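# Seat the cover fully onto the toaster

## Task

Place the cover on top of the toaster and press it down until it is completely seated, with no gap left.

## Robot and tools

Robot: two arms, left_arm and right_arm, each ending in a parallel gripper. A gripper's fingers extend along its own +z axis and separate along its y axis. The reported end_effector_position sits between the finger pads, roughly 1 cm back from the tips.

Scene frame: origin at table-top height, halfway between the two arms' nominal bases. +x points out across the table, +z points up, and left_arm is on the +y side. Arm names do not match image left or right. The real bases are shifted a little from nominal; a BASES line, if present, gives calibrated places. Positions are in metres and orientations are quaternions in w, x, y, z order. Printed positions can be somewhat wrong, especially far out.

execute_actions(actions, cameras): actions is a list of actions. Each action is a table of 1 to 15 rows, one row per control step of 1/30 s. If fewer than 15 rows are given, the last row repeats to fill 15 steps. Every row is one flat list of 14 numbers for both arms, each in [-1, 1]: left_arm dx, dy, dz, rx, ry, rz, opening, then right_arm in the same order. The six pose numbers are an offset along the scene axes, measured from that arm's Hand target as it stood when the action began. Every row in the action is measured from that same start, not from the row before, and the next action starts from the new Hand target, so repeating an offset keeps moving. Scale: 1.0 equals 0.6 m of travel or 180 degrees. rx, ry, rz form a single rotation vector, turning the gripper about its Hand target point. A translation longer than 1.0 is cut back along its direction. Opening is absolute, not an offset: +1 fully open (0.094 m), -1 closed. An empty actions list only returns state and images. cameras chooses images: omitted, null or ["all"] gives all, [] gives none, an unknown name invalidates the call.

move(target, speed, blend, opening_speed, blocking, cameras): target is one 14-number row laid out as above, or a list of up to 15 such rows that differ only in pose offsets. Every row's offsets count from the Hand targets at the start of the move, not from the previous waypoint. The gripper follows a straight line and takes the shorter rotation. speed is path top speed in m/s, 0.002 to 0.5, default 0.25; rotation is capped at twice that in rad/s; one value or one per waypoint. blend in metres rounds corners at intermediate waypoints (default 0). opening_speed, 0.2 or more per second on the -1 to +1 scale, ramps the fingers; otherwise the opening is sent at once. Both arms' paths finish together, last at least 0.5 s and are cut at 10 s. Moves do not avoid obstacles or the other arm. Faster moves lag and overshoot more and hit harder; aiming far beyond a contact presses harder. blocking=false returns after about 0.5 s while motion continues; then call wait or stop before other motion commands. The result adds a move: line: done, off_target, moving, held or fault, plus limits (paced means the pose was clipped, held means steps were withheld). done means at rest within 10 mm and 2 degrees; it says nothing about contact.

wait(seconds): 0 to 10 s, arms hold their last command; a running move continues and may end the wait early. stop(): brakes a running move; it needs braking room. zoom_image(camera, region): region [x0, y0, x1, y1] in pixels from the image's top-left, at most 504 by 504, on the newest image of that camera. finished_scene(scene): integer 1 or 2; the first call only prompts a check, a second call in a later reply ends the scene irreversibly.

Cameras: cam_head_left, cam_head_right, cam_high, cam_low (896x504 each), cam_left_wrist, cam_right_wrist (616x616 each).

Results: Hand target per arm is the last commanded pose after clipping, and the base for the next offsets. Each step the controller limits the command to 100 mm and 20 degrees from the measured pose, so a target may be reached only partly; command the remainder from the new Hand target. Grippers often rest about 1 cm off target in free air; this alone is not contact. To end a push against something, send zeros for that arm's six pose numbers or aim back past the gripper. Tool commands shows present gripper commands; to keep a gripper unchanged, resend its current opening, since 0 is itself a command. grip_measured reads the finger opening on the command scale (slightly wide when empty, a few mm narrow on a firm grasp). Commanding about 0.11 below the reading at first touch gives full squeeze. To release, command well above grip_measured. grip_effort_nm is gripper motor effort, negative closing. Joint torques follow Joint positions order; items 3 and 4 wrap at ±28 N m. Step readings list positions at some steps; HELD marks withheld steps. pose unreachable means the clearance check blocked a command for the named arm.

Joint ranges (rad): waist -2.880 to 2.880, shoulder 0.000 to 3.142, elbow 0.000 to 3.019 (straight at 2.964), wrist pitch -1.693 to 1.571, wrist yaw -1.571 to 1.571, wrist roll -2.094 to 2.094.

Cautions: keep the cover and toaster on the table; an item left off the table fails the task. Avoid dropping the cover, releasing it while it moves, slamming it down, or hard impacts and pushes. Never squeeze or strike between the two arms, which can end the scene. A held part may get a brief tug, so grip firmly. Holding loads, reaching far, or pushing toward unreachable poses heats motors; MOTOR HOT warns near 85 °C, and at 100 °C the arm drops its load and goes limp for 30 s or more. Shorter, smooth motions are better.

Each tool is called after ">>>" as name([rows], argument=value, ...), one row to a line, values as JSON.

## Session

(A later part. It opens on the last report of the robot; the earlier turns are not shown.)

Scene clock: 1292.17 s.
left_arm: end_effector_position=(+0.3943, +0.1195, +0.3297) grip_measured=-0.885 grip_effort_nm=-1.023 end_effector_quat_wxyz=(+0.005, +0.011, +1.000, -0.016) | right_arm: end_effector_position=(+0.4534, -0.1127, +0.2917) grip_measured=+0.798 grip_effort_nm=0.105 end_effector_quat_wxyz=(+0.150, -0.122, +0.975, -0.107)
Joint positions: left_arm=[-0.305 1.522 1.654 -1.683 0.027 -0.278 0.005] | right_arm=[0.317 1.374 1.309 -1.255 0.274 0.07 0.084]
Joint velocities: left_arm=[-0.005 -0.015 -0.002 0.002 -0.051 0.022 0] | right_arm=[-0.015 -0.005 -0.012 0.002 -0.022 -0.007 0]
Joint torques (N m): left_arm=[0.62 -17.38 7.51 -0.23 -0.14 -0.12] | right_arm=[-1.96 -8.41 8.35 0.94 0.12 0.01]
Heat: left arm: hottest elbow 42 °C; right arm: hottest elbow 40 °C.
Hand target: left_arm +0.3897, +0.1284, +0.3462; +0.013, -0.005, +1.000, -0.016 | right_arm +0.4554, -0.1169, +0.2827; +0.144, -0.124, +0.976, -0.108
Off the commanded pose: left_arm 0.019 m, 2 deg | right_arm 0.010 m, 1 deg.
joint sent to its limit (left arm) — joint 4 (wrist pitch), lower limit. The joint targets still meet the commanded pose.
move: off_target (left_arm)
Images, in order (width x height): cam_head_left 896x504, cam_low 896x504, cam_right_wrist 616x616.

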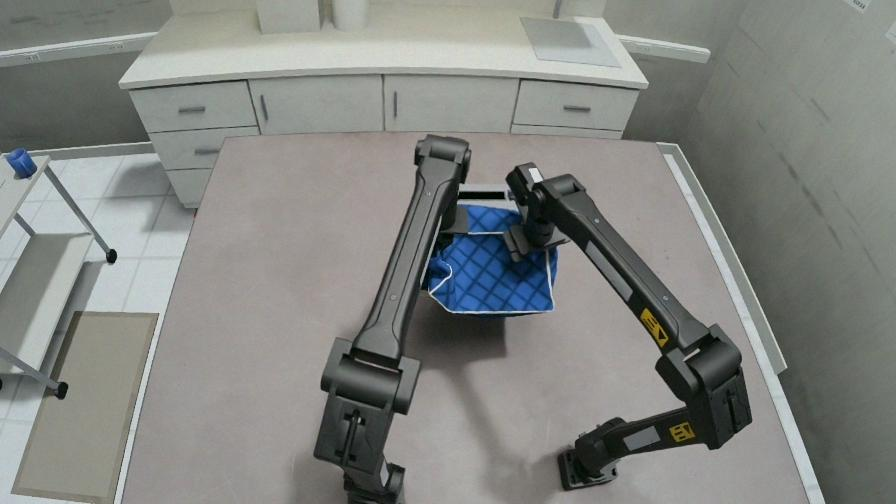

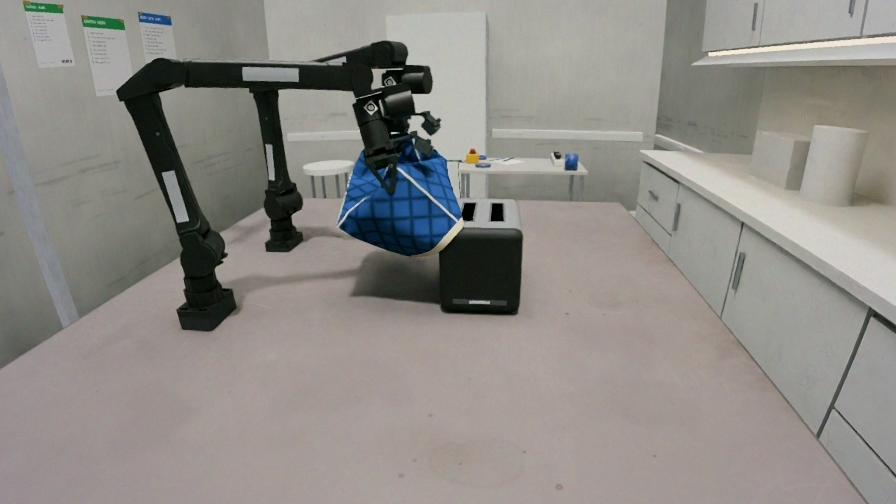

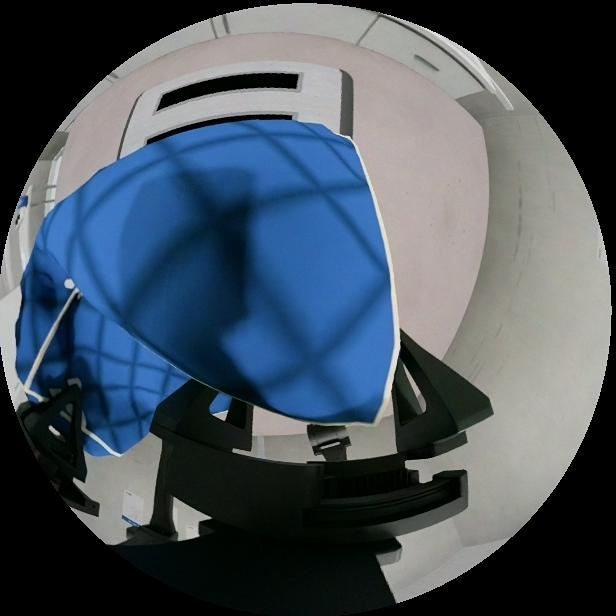

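>>> move(target=[0,0,0,0,0,0,-1,-0.01,-0.02,-0.03,0,0,0,0.8], cameras=[])

>>> move(target=[0,0,0,0,0,0,-1,0,0,0,0,0,0,-1], cameras=[])

>>> move(target=[0.0,0.05,0.25,0,0,0,-1,0,-0.1,0.25,0,0,0,-1])

Scene clock: 1298.00 s.
left_arm: end_effector_position=(+0.3943, +0.1195, +0.3297) grip_measured=-0.885 grip_effort_nm=-1.023 end_effector_quat_wxyz=(+0.005, +0.011, +1.000, -0.016) | right_arm: end_effector_position=(+0.4499, -0.1202, +0.2657) grip_measured=+0.798 grip_effort_nm=0.110 end_effector_quat_wxyz=(+0.141, -0.127, +0.976, -0.107)
Joint positions: left_arm=[-0.305 1.522 1.654 -1.683 0.027 -0.279 0.005] | right_arm=[0.301 1.374 1.244 -1.201 0.266 0.048 0.084]
Joint velocities: left_arm=[-0.005 -0.015 0.012 -0.007 0.007 0.066 0] | right_arm=[-0.005 -0.005 -0.007 0.012 -0.066 -0.007 -0.001]
Joint torques (N m): left_arm=[0.79 -17.2 7.47 -0.24 -0.14 -0.11] | right_arm=[-2.26 -9.88 8.05 0.96 0.24 -0.03]
Heat: left arm: hottest elbow 42 °C; right arm: hottest elbow 40 °C.
Hand target: left_arm +0.3897, +0.1284, +0.3462; +0.013, -0.005, +1.000, -0.016 | right_arm +0.4492, -0.1291, +0.2649; +0.144, -0.124, +0.976, -0.108
Off the commanded pose: left_arm 0.019 m, 2 deg | right_arm 0.009 m, 0 deg.
joint sent to its limit (left arm) — joint 4 (wrist pitch), lower limit. The joint targets still meet the commanded pose.
move: off_target (left_arm)
No camera images: "cameras" was empty.

Scene clock: 1298.70 s.
left_arm: end_effector_position=(+0.3939, +0.1198, +0.3291) grip_measured=-0.885 grip_effort_nm=-1.023 end_effector_quat_wxyz=(+0.005, +0.010, +1.000, -0.015) | right_arm: end_effector_position=(+0.4477, -0.1218, +0.2621) grip_measured=-0.826 grip_effort_nm=-1.043 end_effector_quat_wxyz=(+0.137, -0.130, +0.976, -0.107)
Joint positions: left_arm=[-0.305 1.522 1.652 -1.683 0.026 -0.28 0.005] | right_arm=[0.298 1.374 1.235 -1.201 0.264 0.039 0.008]
Joint velocities: left_arm=[0.005 -0.005 -0.002 -0.017 0.051 -0.007 0] | right_arm=[-0.015 -0.005 0.007 0.032 -0.022 0.007 0]
Joint torques (N m): left_arm=[0.79 -17.55 7.69 -0.21 -0.09 -0.09] | right_arm=[-2.14 -9.82 8.77 0.94 0.35 0.08]
Heat: left arm: hottest elbow 42 °C; right arm: hottest elbow 40 °C.
Hand target: left_arm +0.3897, +0.1284, +0.3461; +0.013, -0.005, +1.000, -0.016 | right_arm +0.4492, -0.1291, +0.2649; +0.144, -0.124, +0.976, -0.108
Off the commanded pose: left_arm 0.020 m, 2 deg | right_arm 0.008 m, 1 deg.
joint sent to its limit (left arm) — joint 4 (wrist pitch), lower limit. The joint targets still meet the commanded pose.
move: off_target (left_arm)
No camera images: "cameras" was empty.

Scene clock: 1300.17 s.
left_arm: end_effector_position=(+0.3833, +0.1204, +0.4573) grip_measured=-0.885 grip_effort_nm=-1.013 end_effector_quat_wxyz=(+0.147, +0.028, +0.986, -0.075) | right_arm: end_effector_position=(+0.4386, -0.1558, +0.4057) grip_measured=-0.820 grip_effort_nm=-1.038 end_effector_quat_wxyz=(+0.145, -0.152, +0.974, -0.087)
Joint positions: left_arm=[-0.295 1.387 1.823 -1.683 0.068 -0.244 0.005] | right_arm=[0.204 1.324 1.565 -1.533 0.196 -0.095 0.008]
Joint velocities: left_arm=[0.005 -0.005 -0.017 -0.002 0.007 0.007 0.001] | right_arm=[0.005 0.005 0.007 -0.002 -0.007 0.007 -0.001]
Joint torques (N m): left_arm=[4.72 -14.68 11.52 0.23 -1.15 -0.02] | right_arm=[-6.07 -7 12.94 0.01 1.6 0]
Heat: left arm: hottest elbow 42 °C; right arm: hottest elbow 40 °C.
Hand target: left_arm +0.3898, +0.1562, +0.4964; +0.013, -0.002, +1.000, -0.017 | right_arm +0.4517, -0.1887, +0.4154; +0.144, -0.124, +0.976, -0.110
Off the commanded pose: left_arm 0.055 m, 17 deg | right_arm 0.036 m, 4 deg.
joint sent to its limit (left arm) — joint 4 (wrist pitch), lower limit. The joint targets are off in position and orientation.
move: off_target (left_arm, right_arm)

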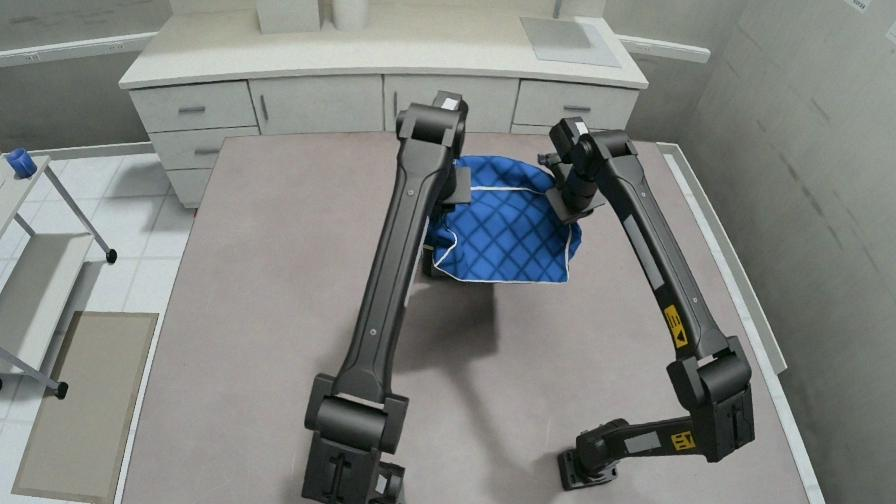

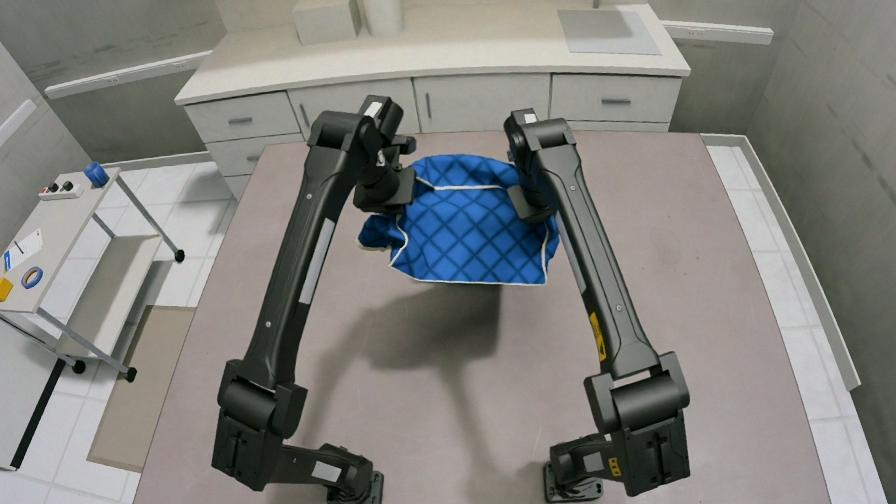

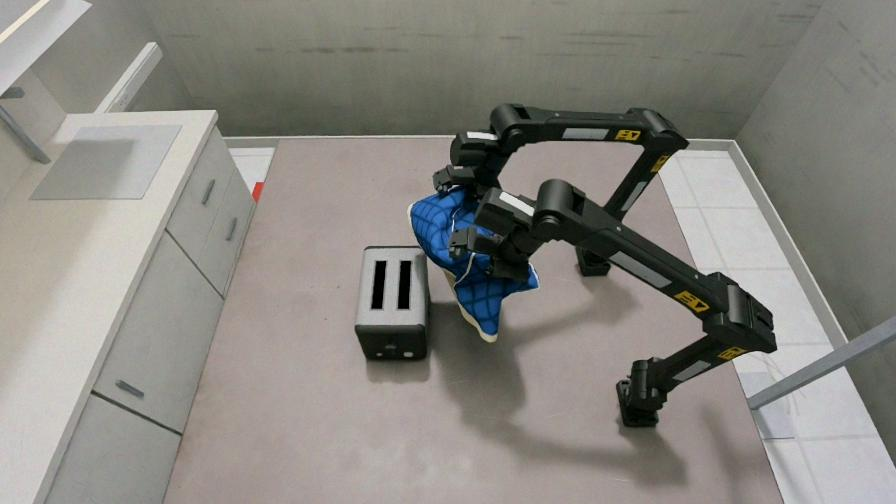

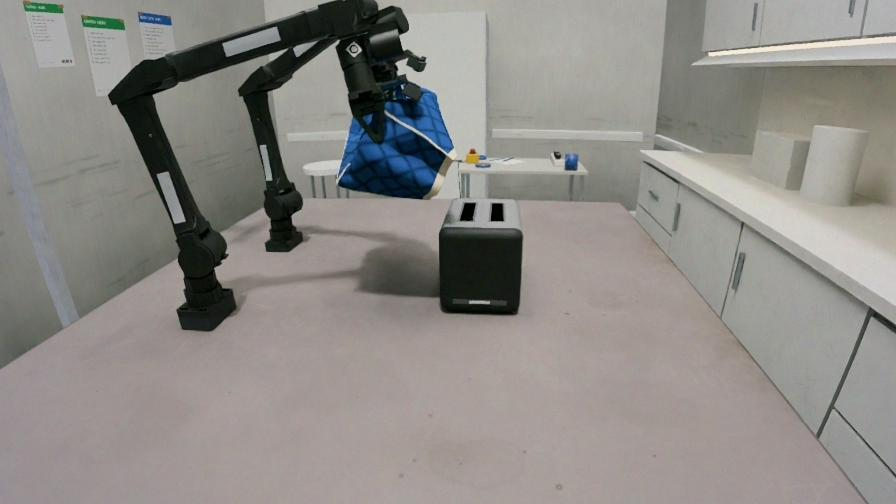

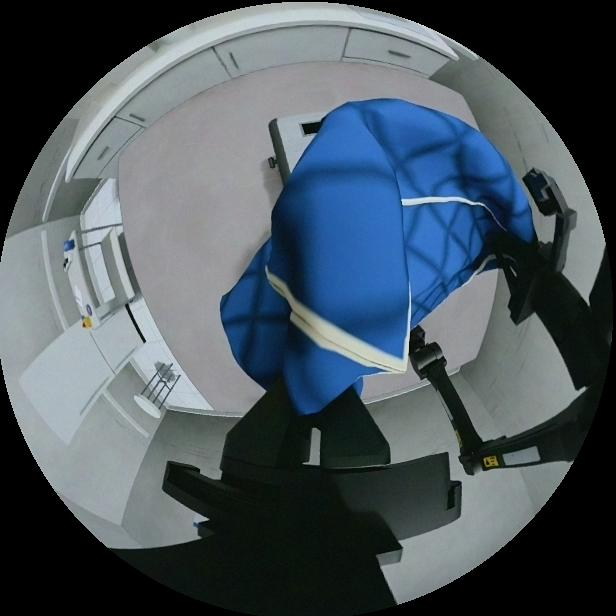

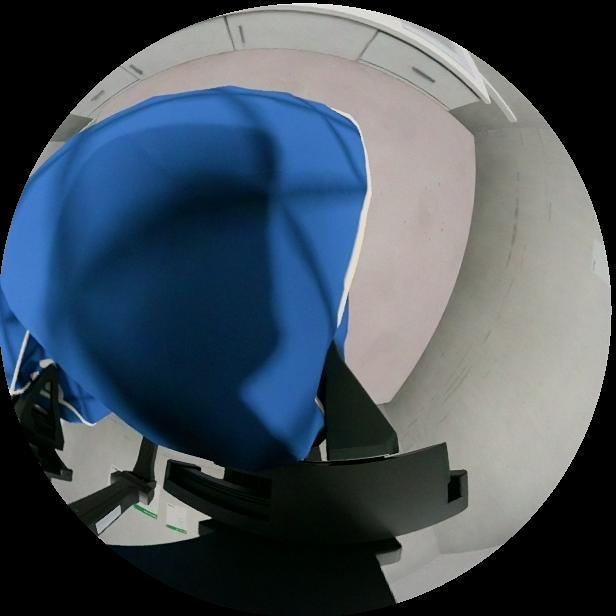

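>>> move([
  [0.25,0.04,0.03,0,0,0,-1,0.25,0.02,0.08,0,0,0,-1],
  [0.5,0.06,0.0,0,0,0,-1,0.45,0.05,0.08,0,0,0,-1],
])

Scene clock: 1306.70 s.
left_arm: end_effector_position=(+0.6827, +0.1558, +0.4695) grip_measured=-0.885 grip_effort_nm=-1.028 end_effector_quat_wxyz=(+0.308, +0.030, +0.948, -0.076) | right_arm: end_effector_position=(+0.7128, -0.1269, +0.4523) grip_measured=-0.820 grip_effort_nm=-1.033 end_effector_quat_wxyz=(+0.246, -0.146, +0.953, -0.098)
Joint positions: left_arm=[-0.125 2.166 2.868 -1.633 0.093 -0.087 0.005] | right_arm=[0.155 2.116 2.707 -1.666 0.21 -0.166 0.008]
Joint velocities: left_arm=[-0.005 0.005 -0.007 0.012 -0.037 -0.037 0.001] | right_arm=[-0.005 -0.024 0.017 0.007 -0.095 -0.051 0]
Joint torques (N m): left_arm=[3.31 -23.88 9.91 1.74 -0.5 -0.04] | right_arm=[-4.13 -16.38 12.86 0.46 0.9 -0.01]
Heat: left arm: hottest elbow 43 °C; right arm: hottest elbow 41 °C.
Hand target: left_arm +0.6912, +0.1905, +0.5007; +0.143, +0.014, +0.989, -0.044 | right_arm +0.7217, -0.1576, +0.4589; +0.144, -0.124, +0.976, -0.110
Off the commanded pose: left_arm 0.046 m, 35 deg; orientation clipped | right_arm 0.035 m, 12 deg.
elbow stopped short (left arm): the move would have taken joint 3 (elbow) straighter than the controller allows.
joint sent to its limit (right arm) — joint 4 (wrist pitch), lower limit. The joint targets are off in position and orientation.
move: off_target (left_arm, right_arm); limits=paced

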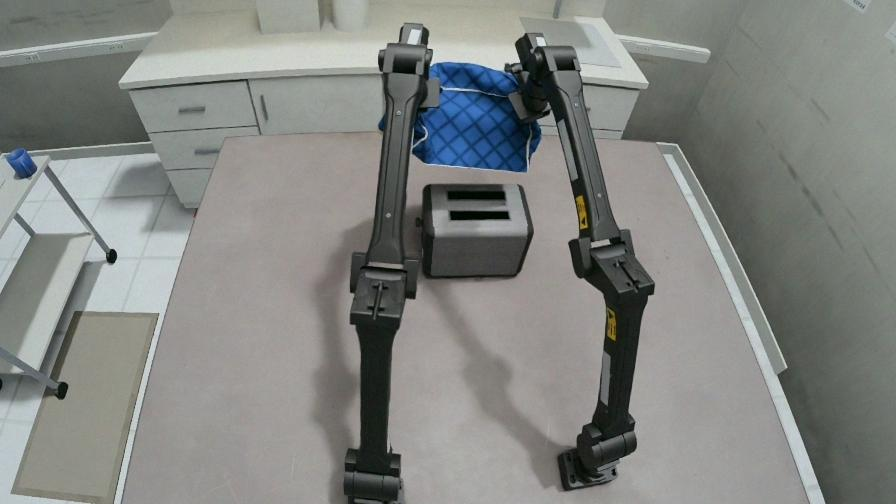

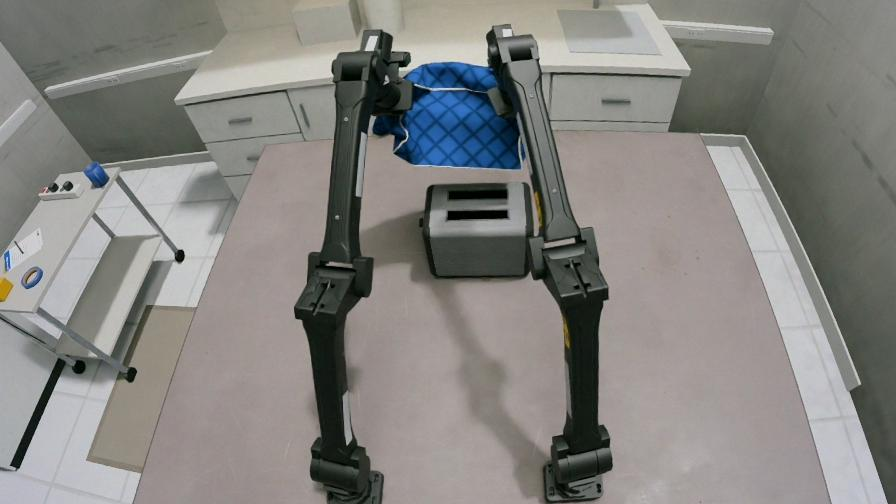

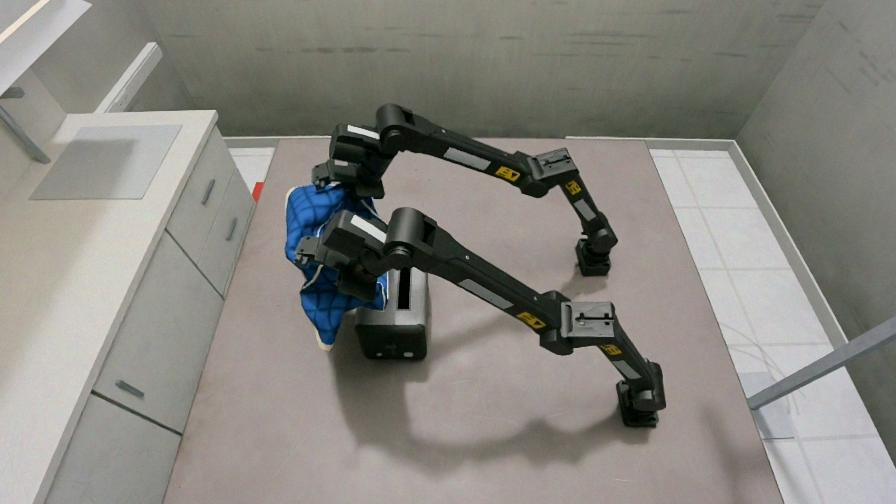

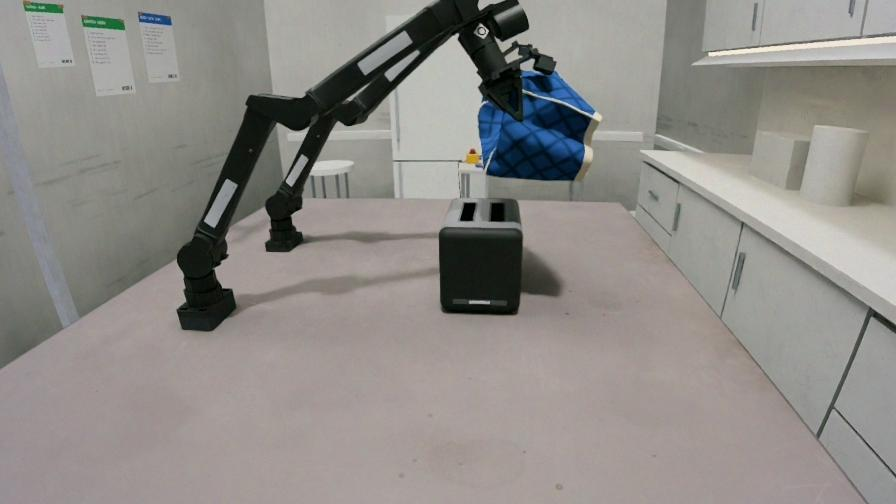

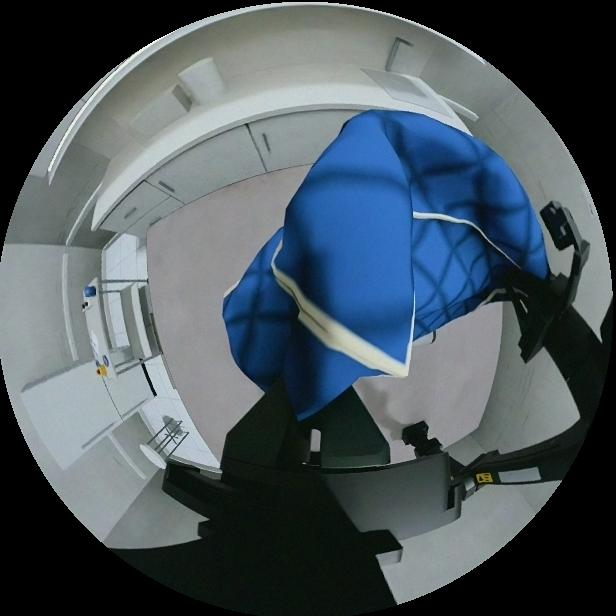

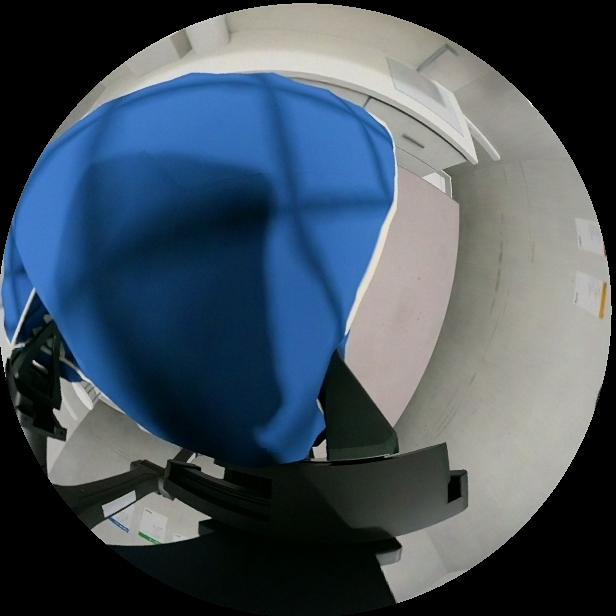

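>>> move([
  [-0.25,0,0,0,0,0,-1,-0.25,0,0.03,0,0,0,-1],
  [-0.5,-0.02,-0.06,0,0,0,-1,-0.5,0,0,0,0,0,-1],
  [-0.5,-0.04,-0.27,0,0,0,-1,-0.5,0,-0.22,0,0,0,-1],
])

Scene clock: 1319.27 s.
left_arm: end_effector_position=(+0.3893, +0.1487, +0.3257) grip_measured=-0.885 grip_effort_nm=-1.033 end_effector_quat_wxyz=(+0.128, +0.041, +0.989, -0.061) | right_arm: end_effector_position=(+0.4234, -0.1339, +0.3249) grip_measured=-0.820 grip_effort_nm=-1.033 end_effector_quat_wxyz=(+0.137, -0.156, +0.974, -0.088)
Joint positions: left_arm=[-0.228 1.323 1.413 -1.386 0.073 -0.15 0.005] | right_arm=[0.27 1.286 1.32 -1.355 0.213 -0.037 0.008]
Joint velocities: left_arm=[-0.005 -0.005 -0.017 -0.012 -0.022 0.022 0] | right_arm=[0.005 -0.005 0.007 0.012 0.022 0.007 0.001]
Joint torques (N m): left_arm=[1.85 -13.45 7.54 0.36 -1.54 -0.22] | right_arm=[-3.84 -9.76 8.47 0.4 1.81 0.39]
Heat: left arm: hottest elbow 42 °C; right arm: hottest elbow 41 °C.
Hand target: left_arm +0.3899, +0.1690, +0.3350; +0.143, +0.010, +0.989, -0.043 | right_arm +0.4204, -0.1588, +0.3317; +0.144, -0.124, +0.976, -0.109
Off the commanded pose: left_arm 0.022 m, 4 deg | right_arm 0.024 m, 5 deg.
move: off_target (left_arm, right_arm)

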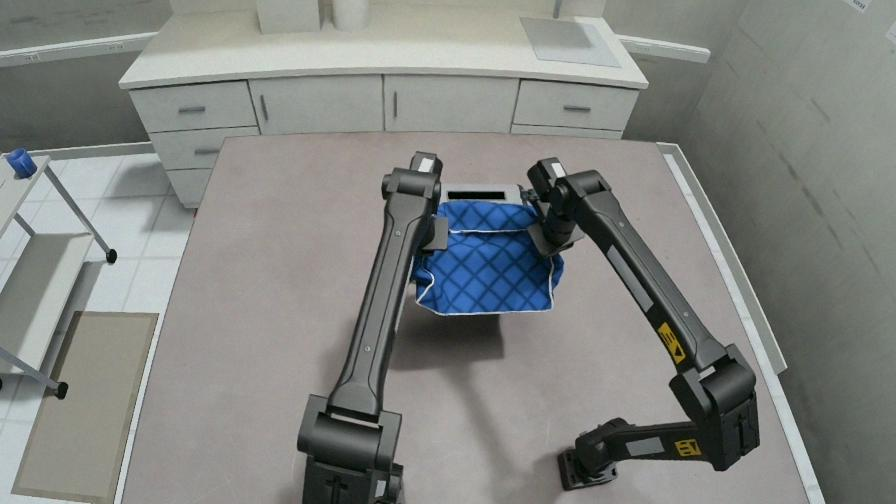

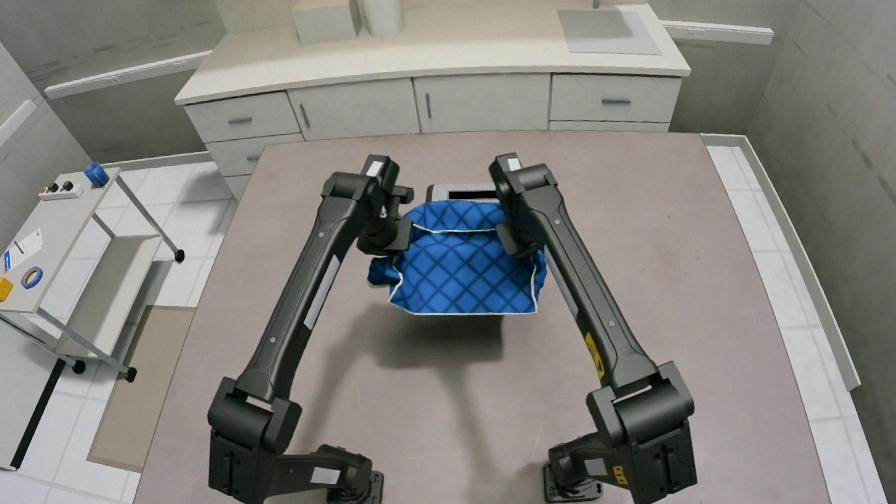

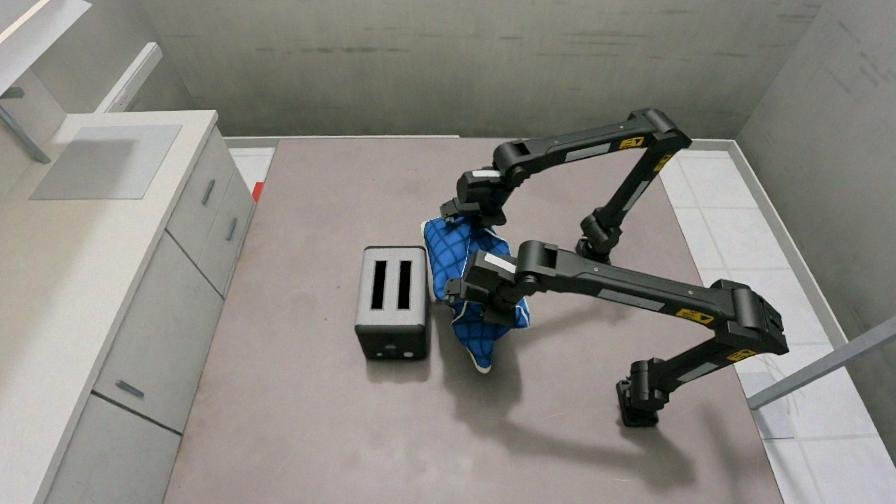

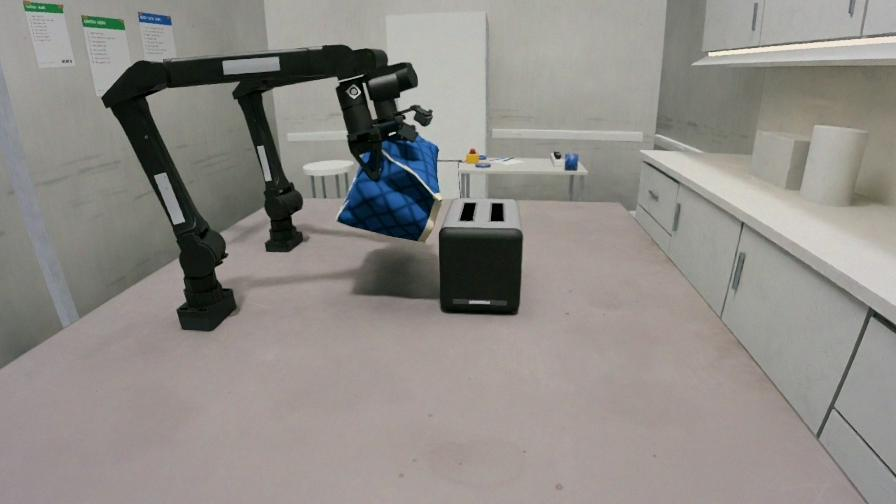

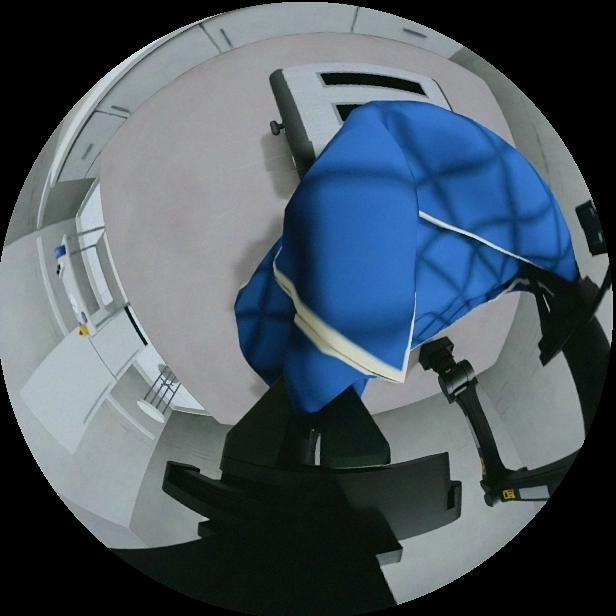

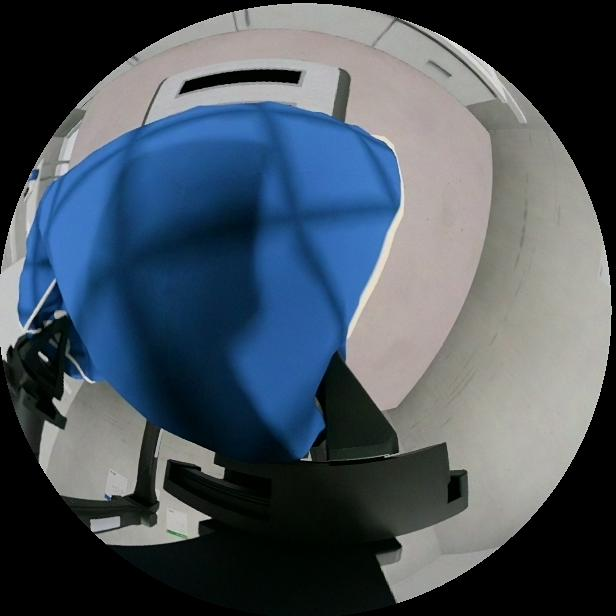

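>>> move([
  [0,0.05,0.1,0,0,0,-1,0,-0.06,0.1,0,0,0,-1],
  [0.3,0.05,0.1,0,0,0,-1,0.27,-0.06,0.1,0,0,0,-1],
])

Scene clock: 1325.87 s.
left_arm: end_effector_position=(+0.5500, +0.1410, +0.3854) grip_measured=-0.885 grip_effort_nm=-1.033 end_effector_quat_wxyz=(+0.126, +0.059, +0.988, -0.066) | right_arm: end_effector_position=(+0.5665, -0.1473, +0.3780) grip_measured=-0.817 grip_effort_nm=-1.033 end_effector_quat_wxyz=(+0.142, -0.158, +0.974, -0.084)
Joint positions: left_arm=[-0.172 1.801 2.132 -1.635 0.104 -0.062 0.005] | right_arm=[0.158 1.648 1.847 -1.487 0.177 -0.151 0.009]
Joint velocities: left_arm=[0.015 -0.005 -0.002 -0.012 -0.022 -0.066 0] | right_arm=[-0.005 0.005 -0.002 -0.022 0.022 -0.037 0.001]
Joint torques (N m): left_arm=[6.12 -18.14 11.04 0.12 -1.5 -0.07] | right_arm=[-6.83 -11.34 14 0.01 1.82 0.01]
Heat: left arm: hottest elbow 42 °C; right arm: hottest elbow 41 °C.
Hand target: left_arm +0.5706, +0.1968, +0.3976; +0.143, +0.010, +0.989, -0.043 | right_arm +0.5833, -0.1941, +0.3891; +0.144, -0.124, +0.975, -0.111
Off the commanded pose: left_arm 0.062 m, 6 deg | right_arm 0.052 m, 5 deg.
move: off_target (left_arm, right_arm)

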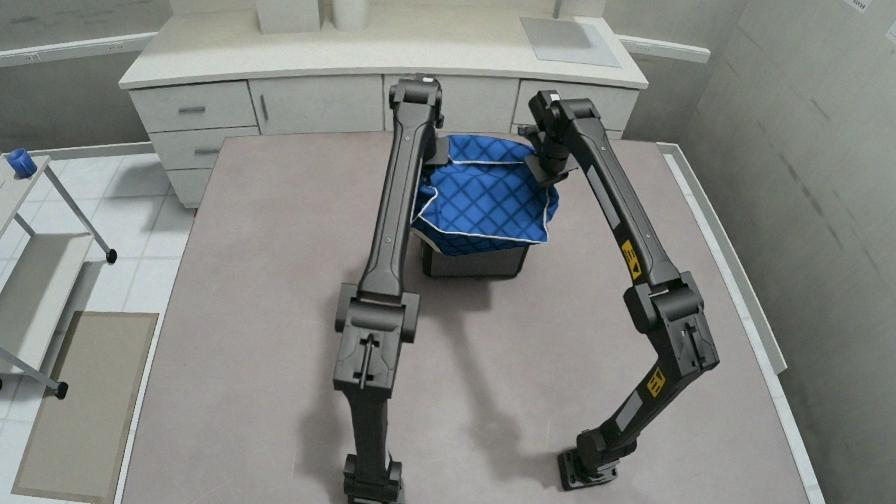

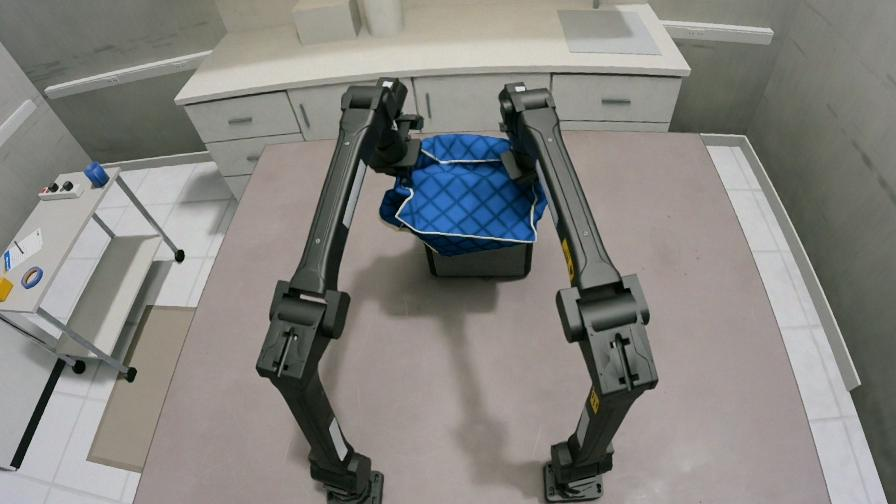

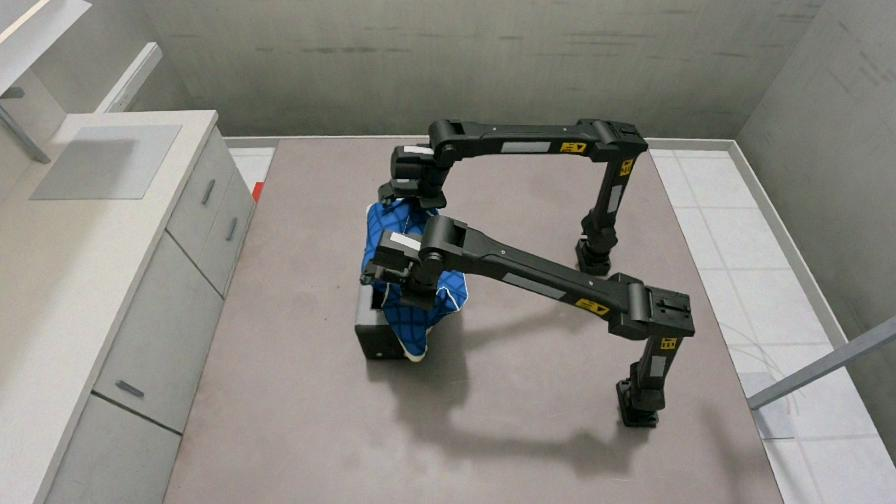

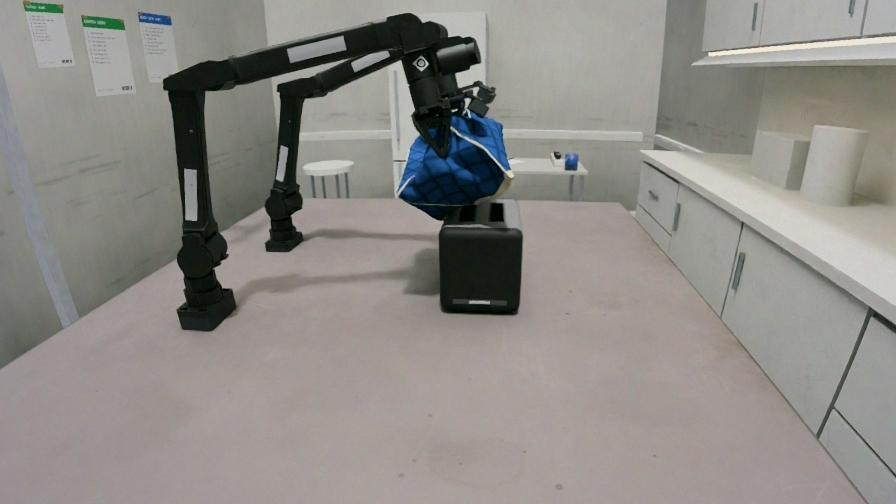

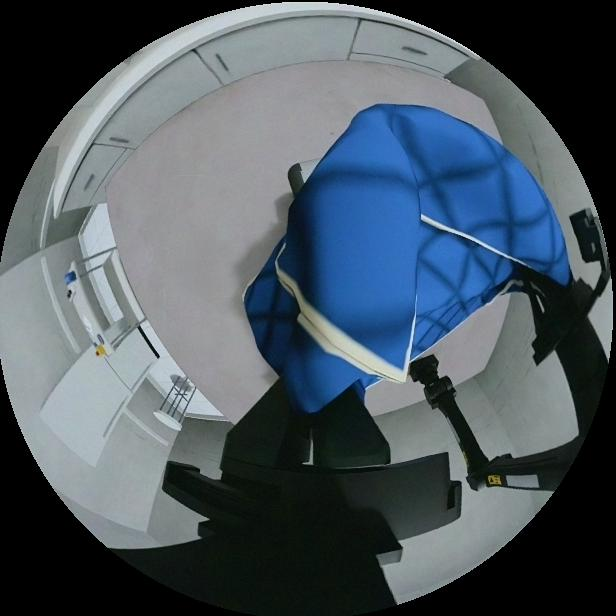

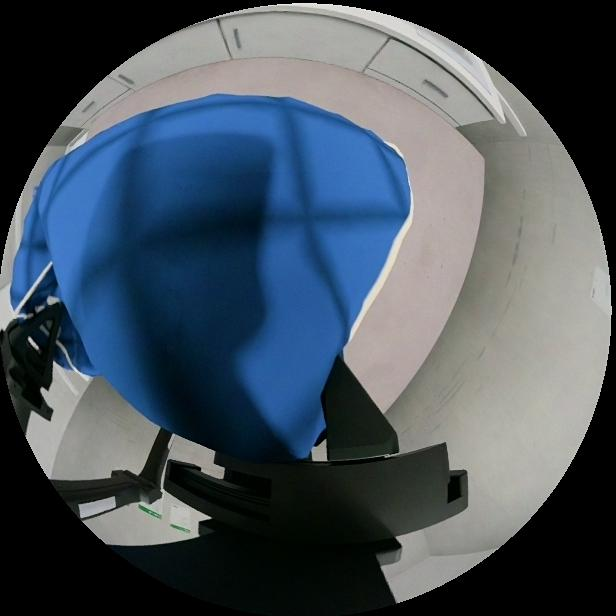

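>>> move([
  [0.0,0.0,-0.04,0,0,0,-1,0,0,-0.04,0,0,0,-1],
  [0.2,0.02,-0.02,0,0,0,-1,0.18,0,-0.02,0,0,0,-1],
  [0.22,0.03,-0.14,0,0,0,-1,0.2,-0.01,-0.14,0,0,0,-1],
], speed=0.15)

Scene clock: 1331.67 s.
left_arm: end_effector_position=(+0.6821, +0.1466, +0.3248) grip_measured=-0.885 grip_effort_nm=-1.028 end_effector_quat_wxyz=(+0.148, +0.067, +0.985, -0.066) | right_arm: end_effector_position=(+0.6943, -0.1440, +0.3220) grip_measured=-0.817 grip_effort_nm=-1.033 end_effector_quat_wxyz=(+0.165, -0.155, +0.970, -0.090)
Joint positions: left_arm=[-0.133 2.228 2.649 -1.686 0.112 -0.009 0.005] | right_arm=[0.128 1.972 2.145 -1.409 0.18 -0.183 0.009]
Joint velocities: left_arm=[-0.005 -0.005 -0.002 0.022 -0.066 -0.037 0] | right_arm=[0.005 -0.024 -0.007 0.002 -0.007 -0.037 0]
Joint torques (N m): left_arm=[6.42 -22.12 9.81 0.38 -1.29 -0.15] | right_arm=[-6.77 -15.74 8.46 0.57 1.32 0.05]
Heat: left arm: hottest elbow 43 °C; right arm: hottest elbow 41 °C.
Hand target: left_arm +0.7037, +0.2154, +0.3151; +0.143, +0.010, +0.989, -0.043 | right_arm +0.7018, -0.1998, +0.3030; +0.144, -0.125, +0.975, -0.111
Off the commanded pose: left_arm 0.072 m, 7 deg | right_arm 0.059 m, 5 deg.
joint sent to its limit (left arm) — joint 4 (wrist pitch), lower limit. The joint targets are off in position, not in orientation.
move: off_target (left_arm, right_arm)

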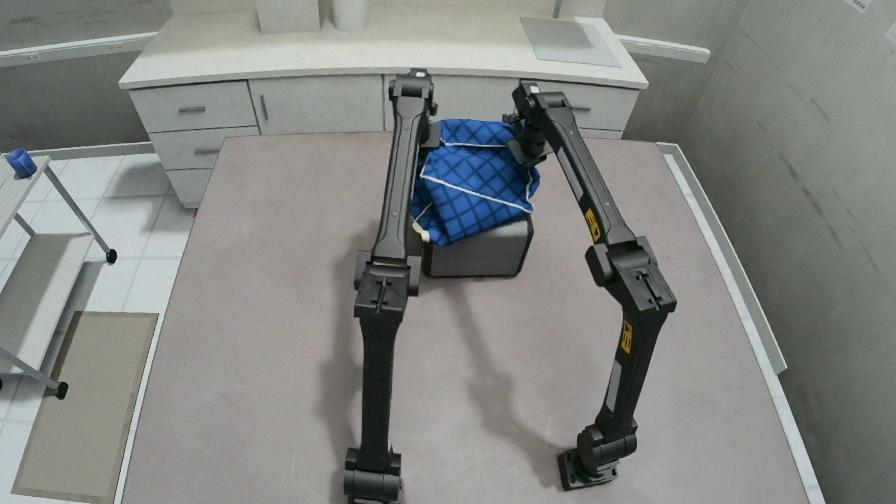

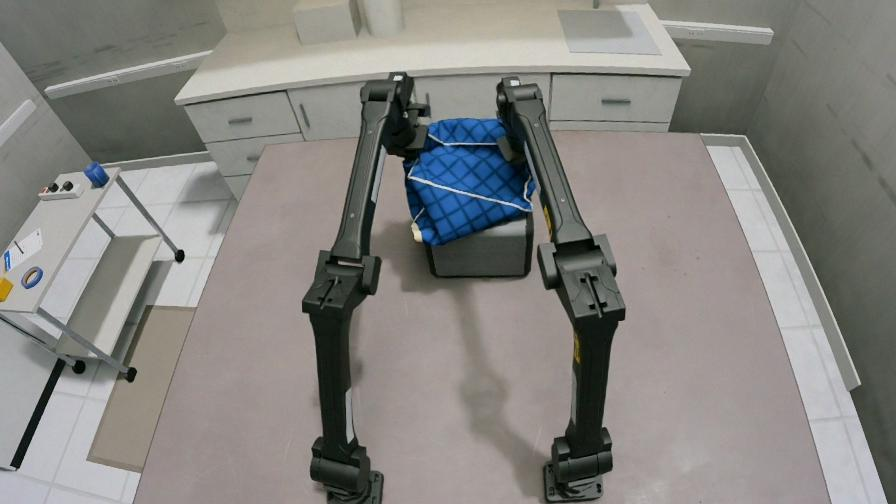

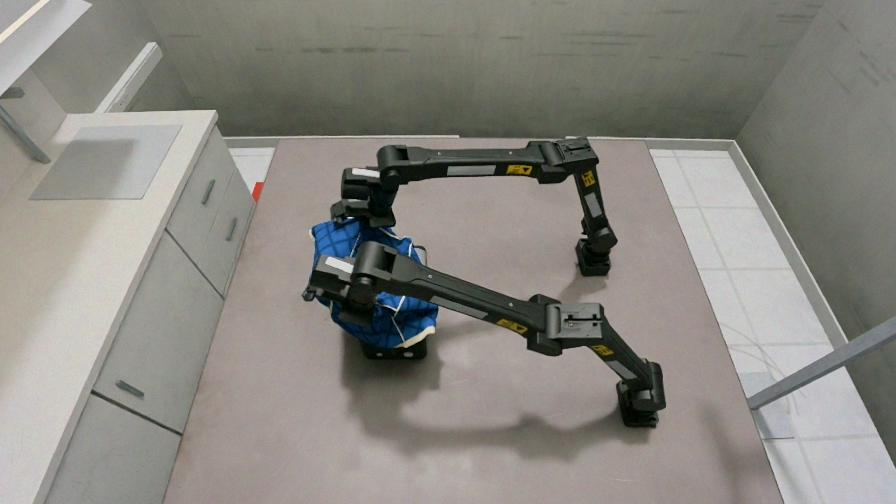

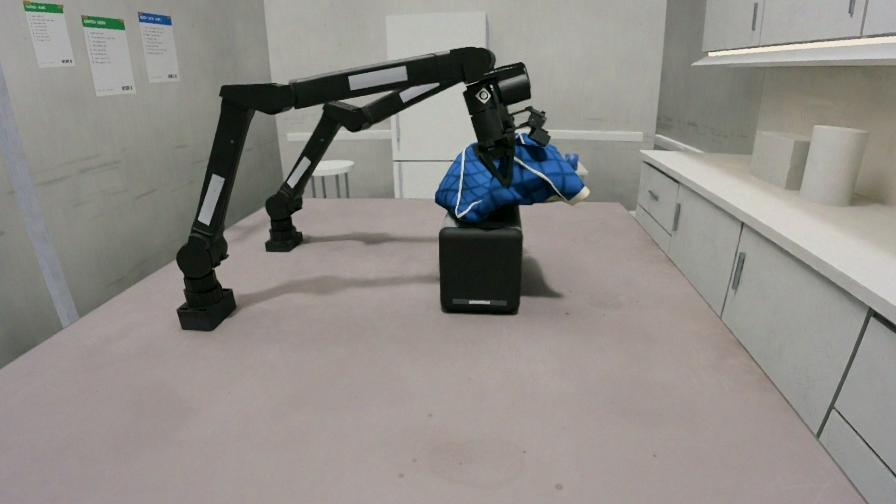

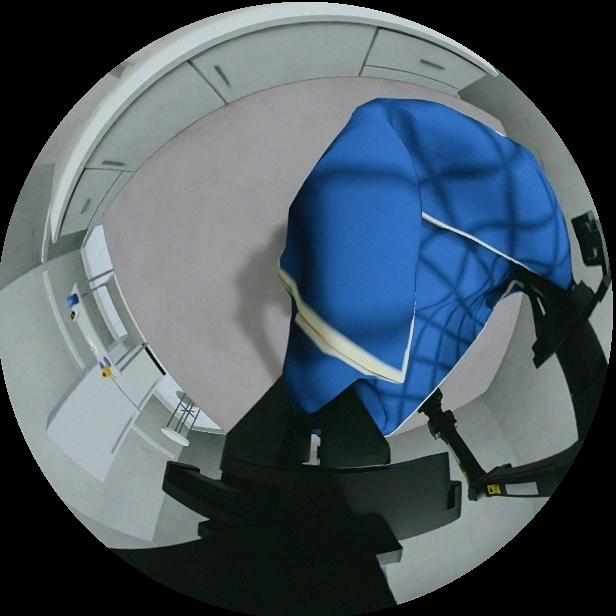

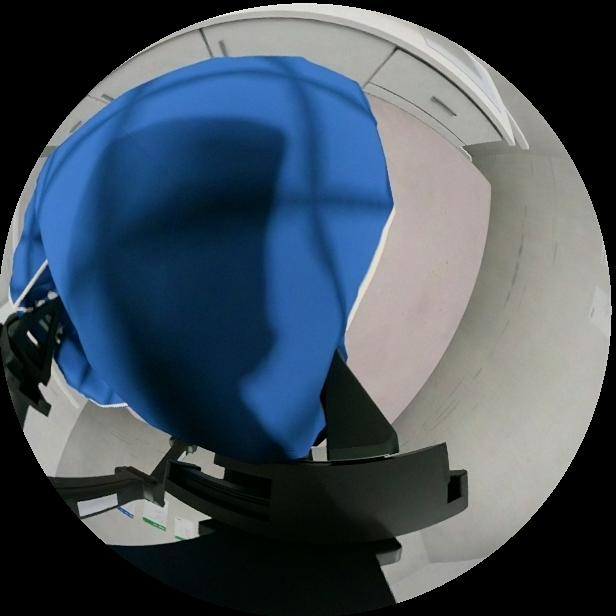

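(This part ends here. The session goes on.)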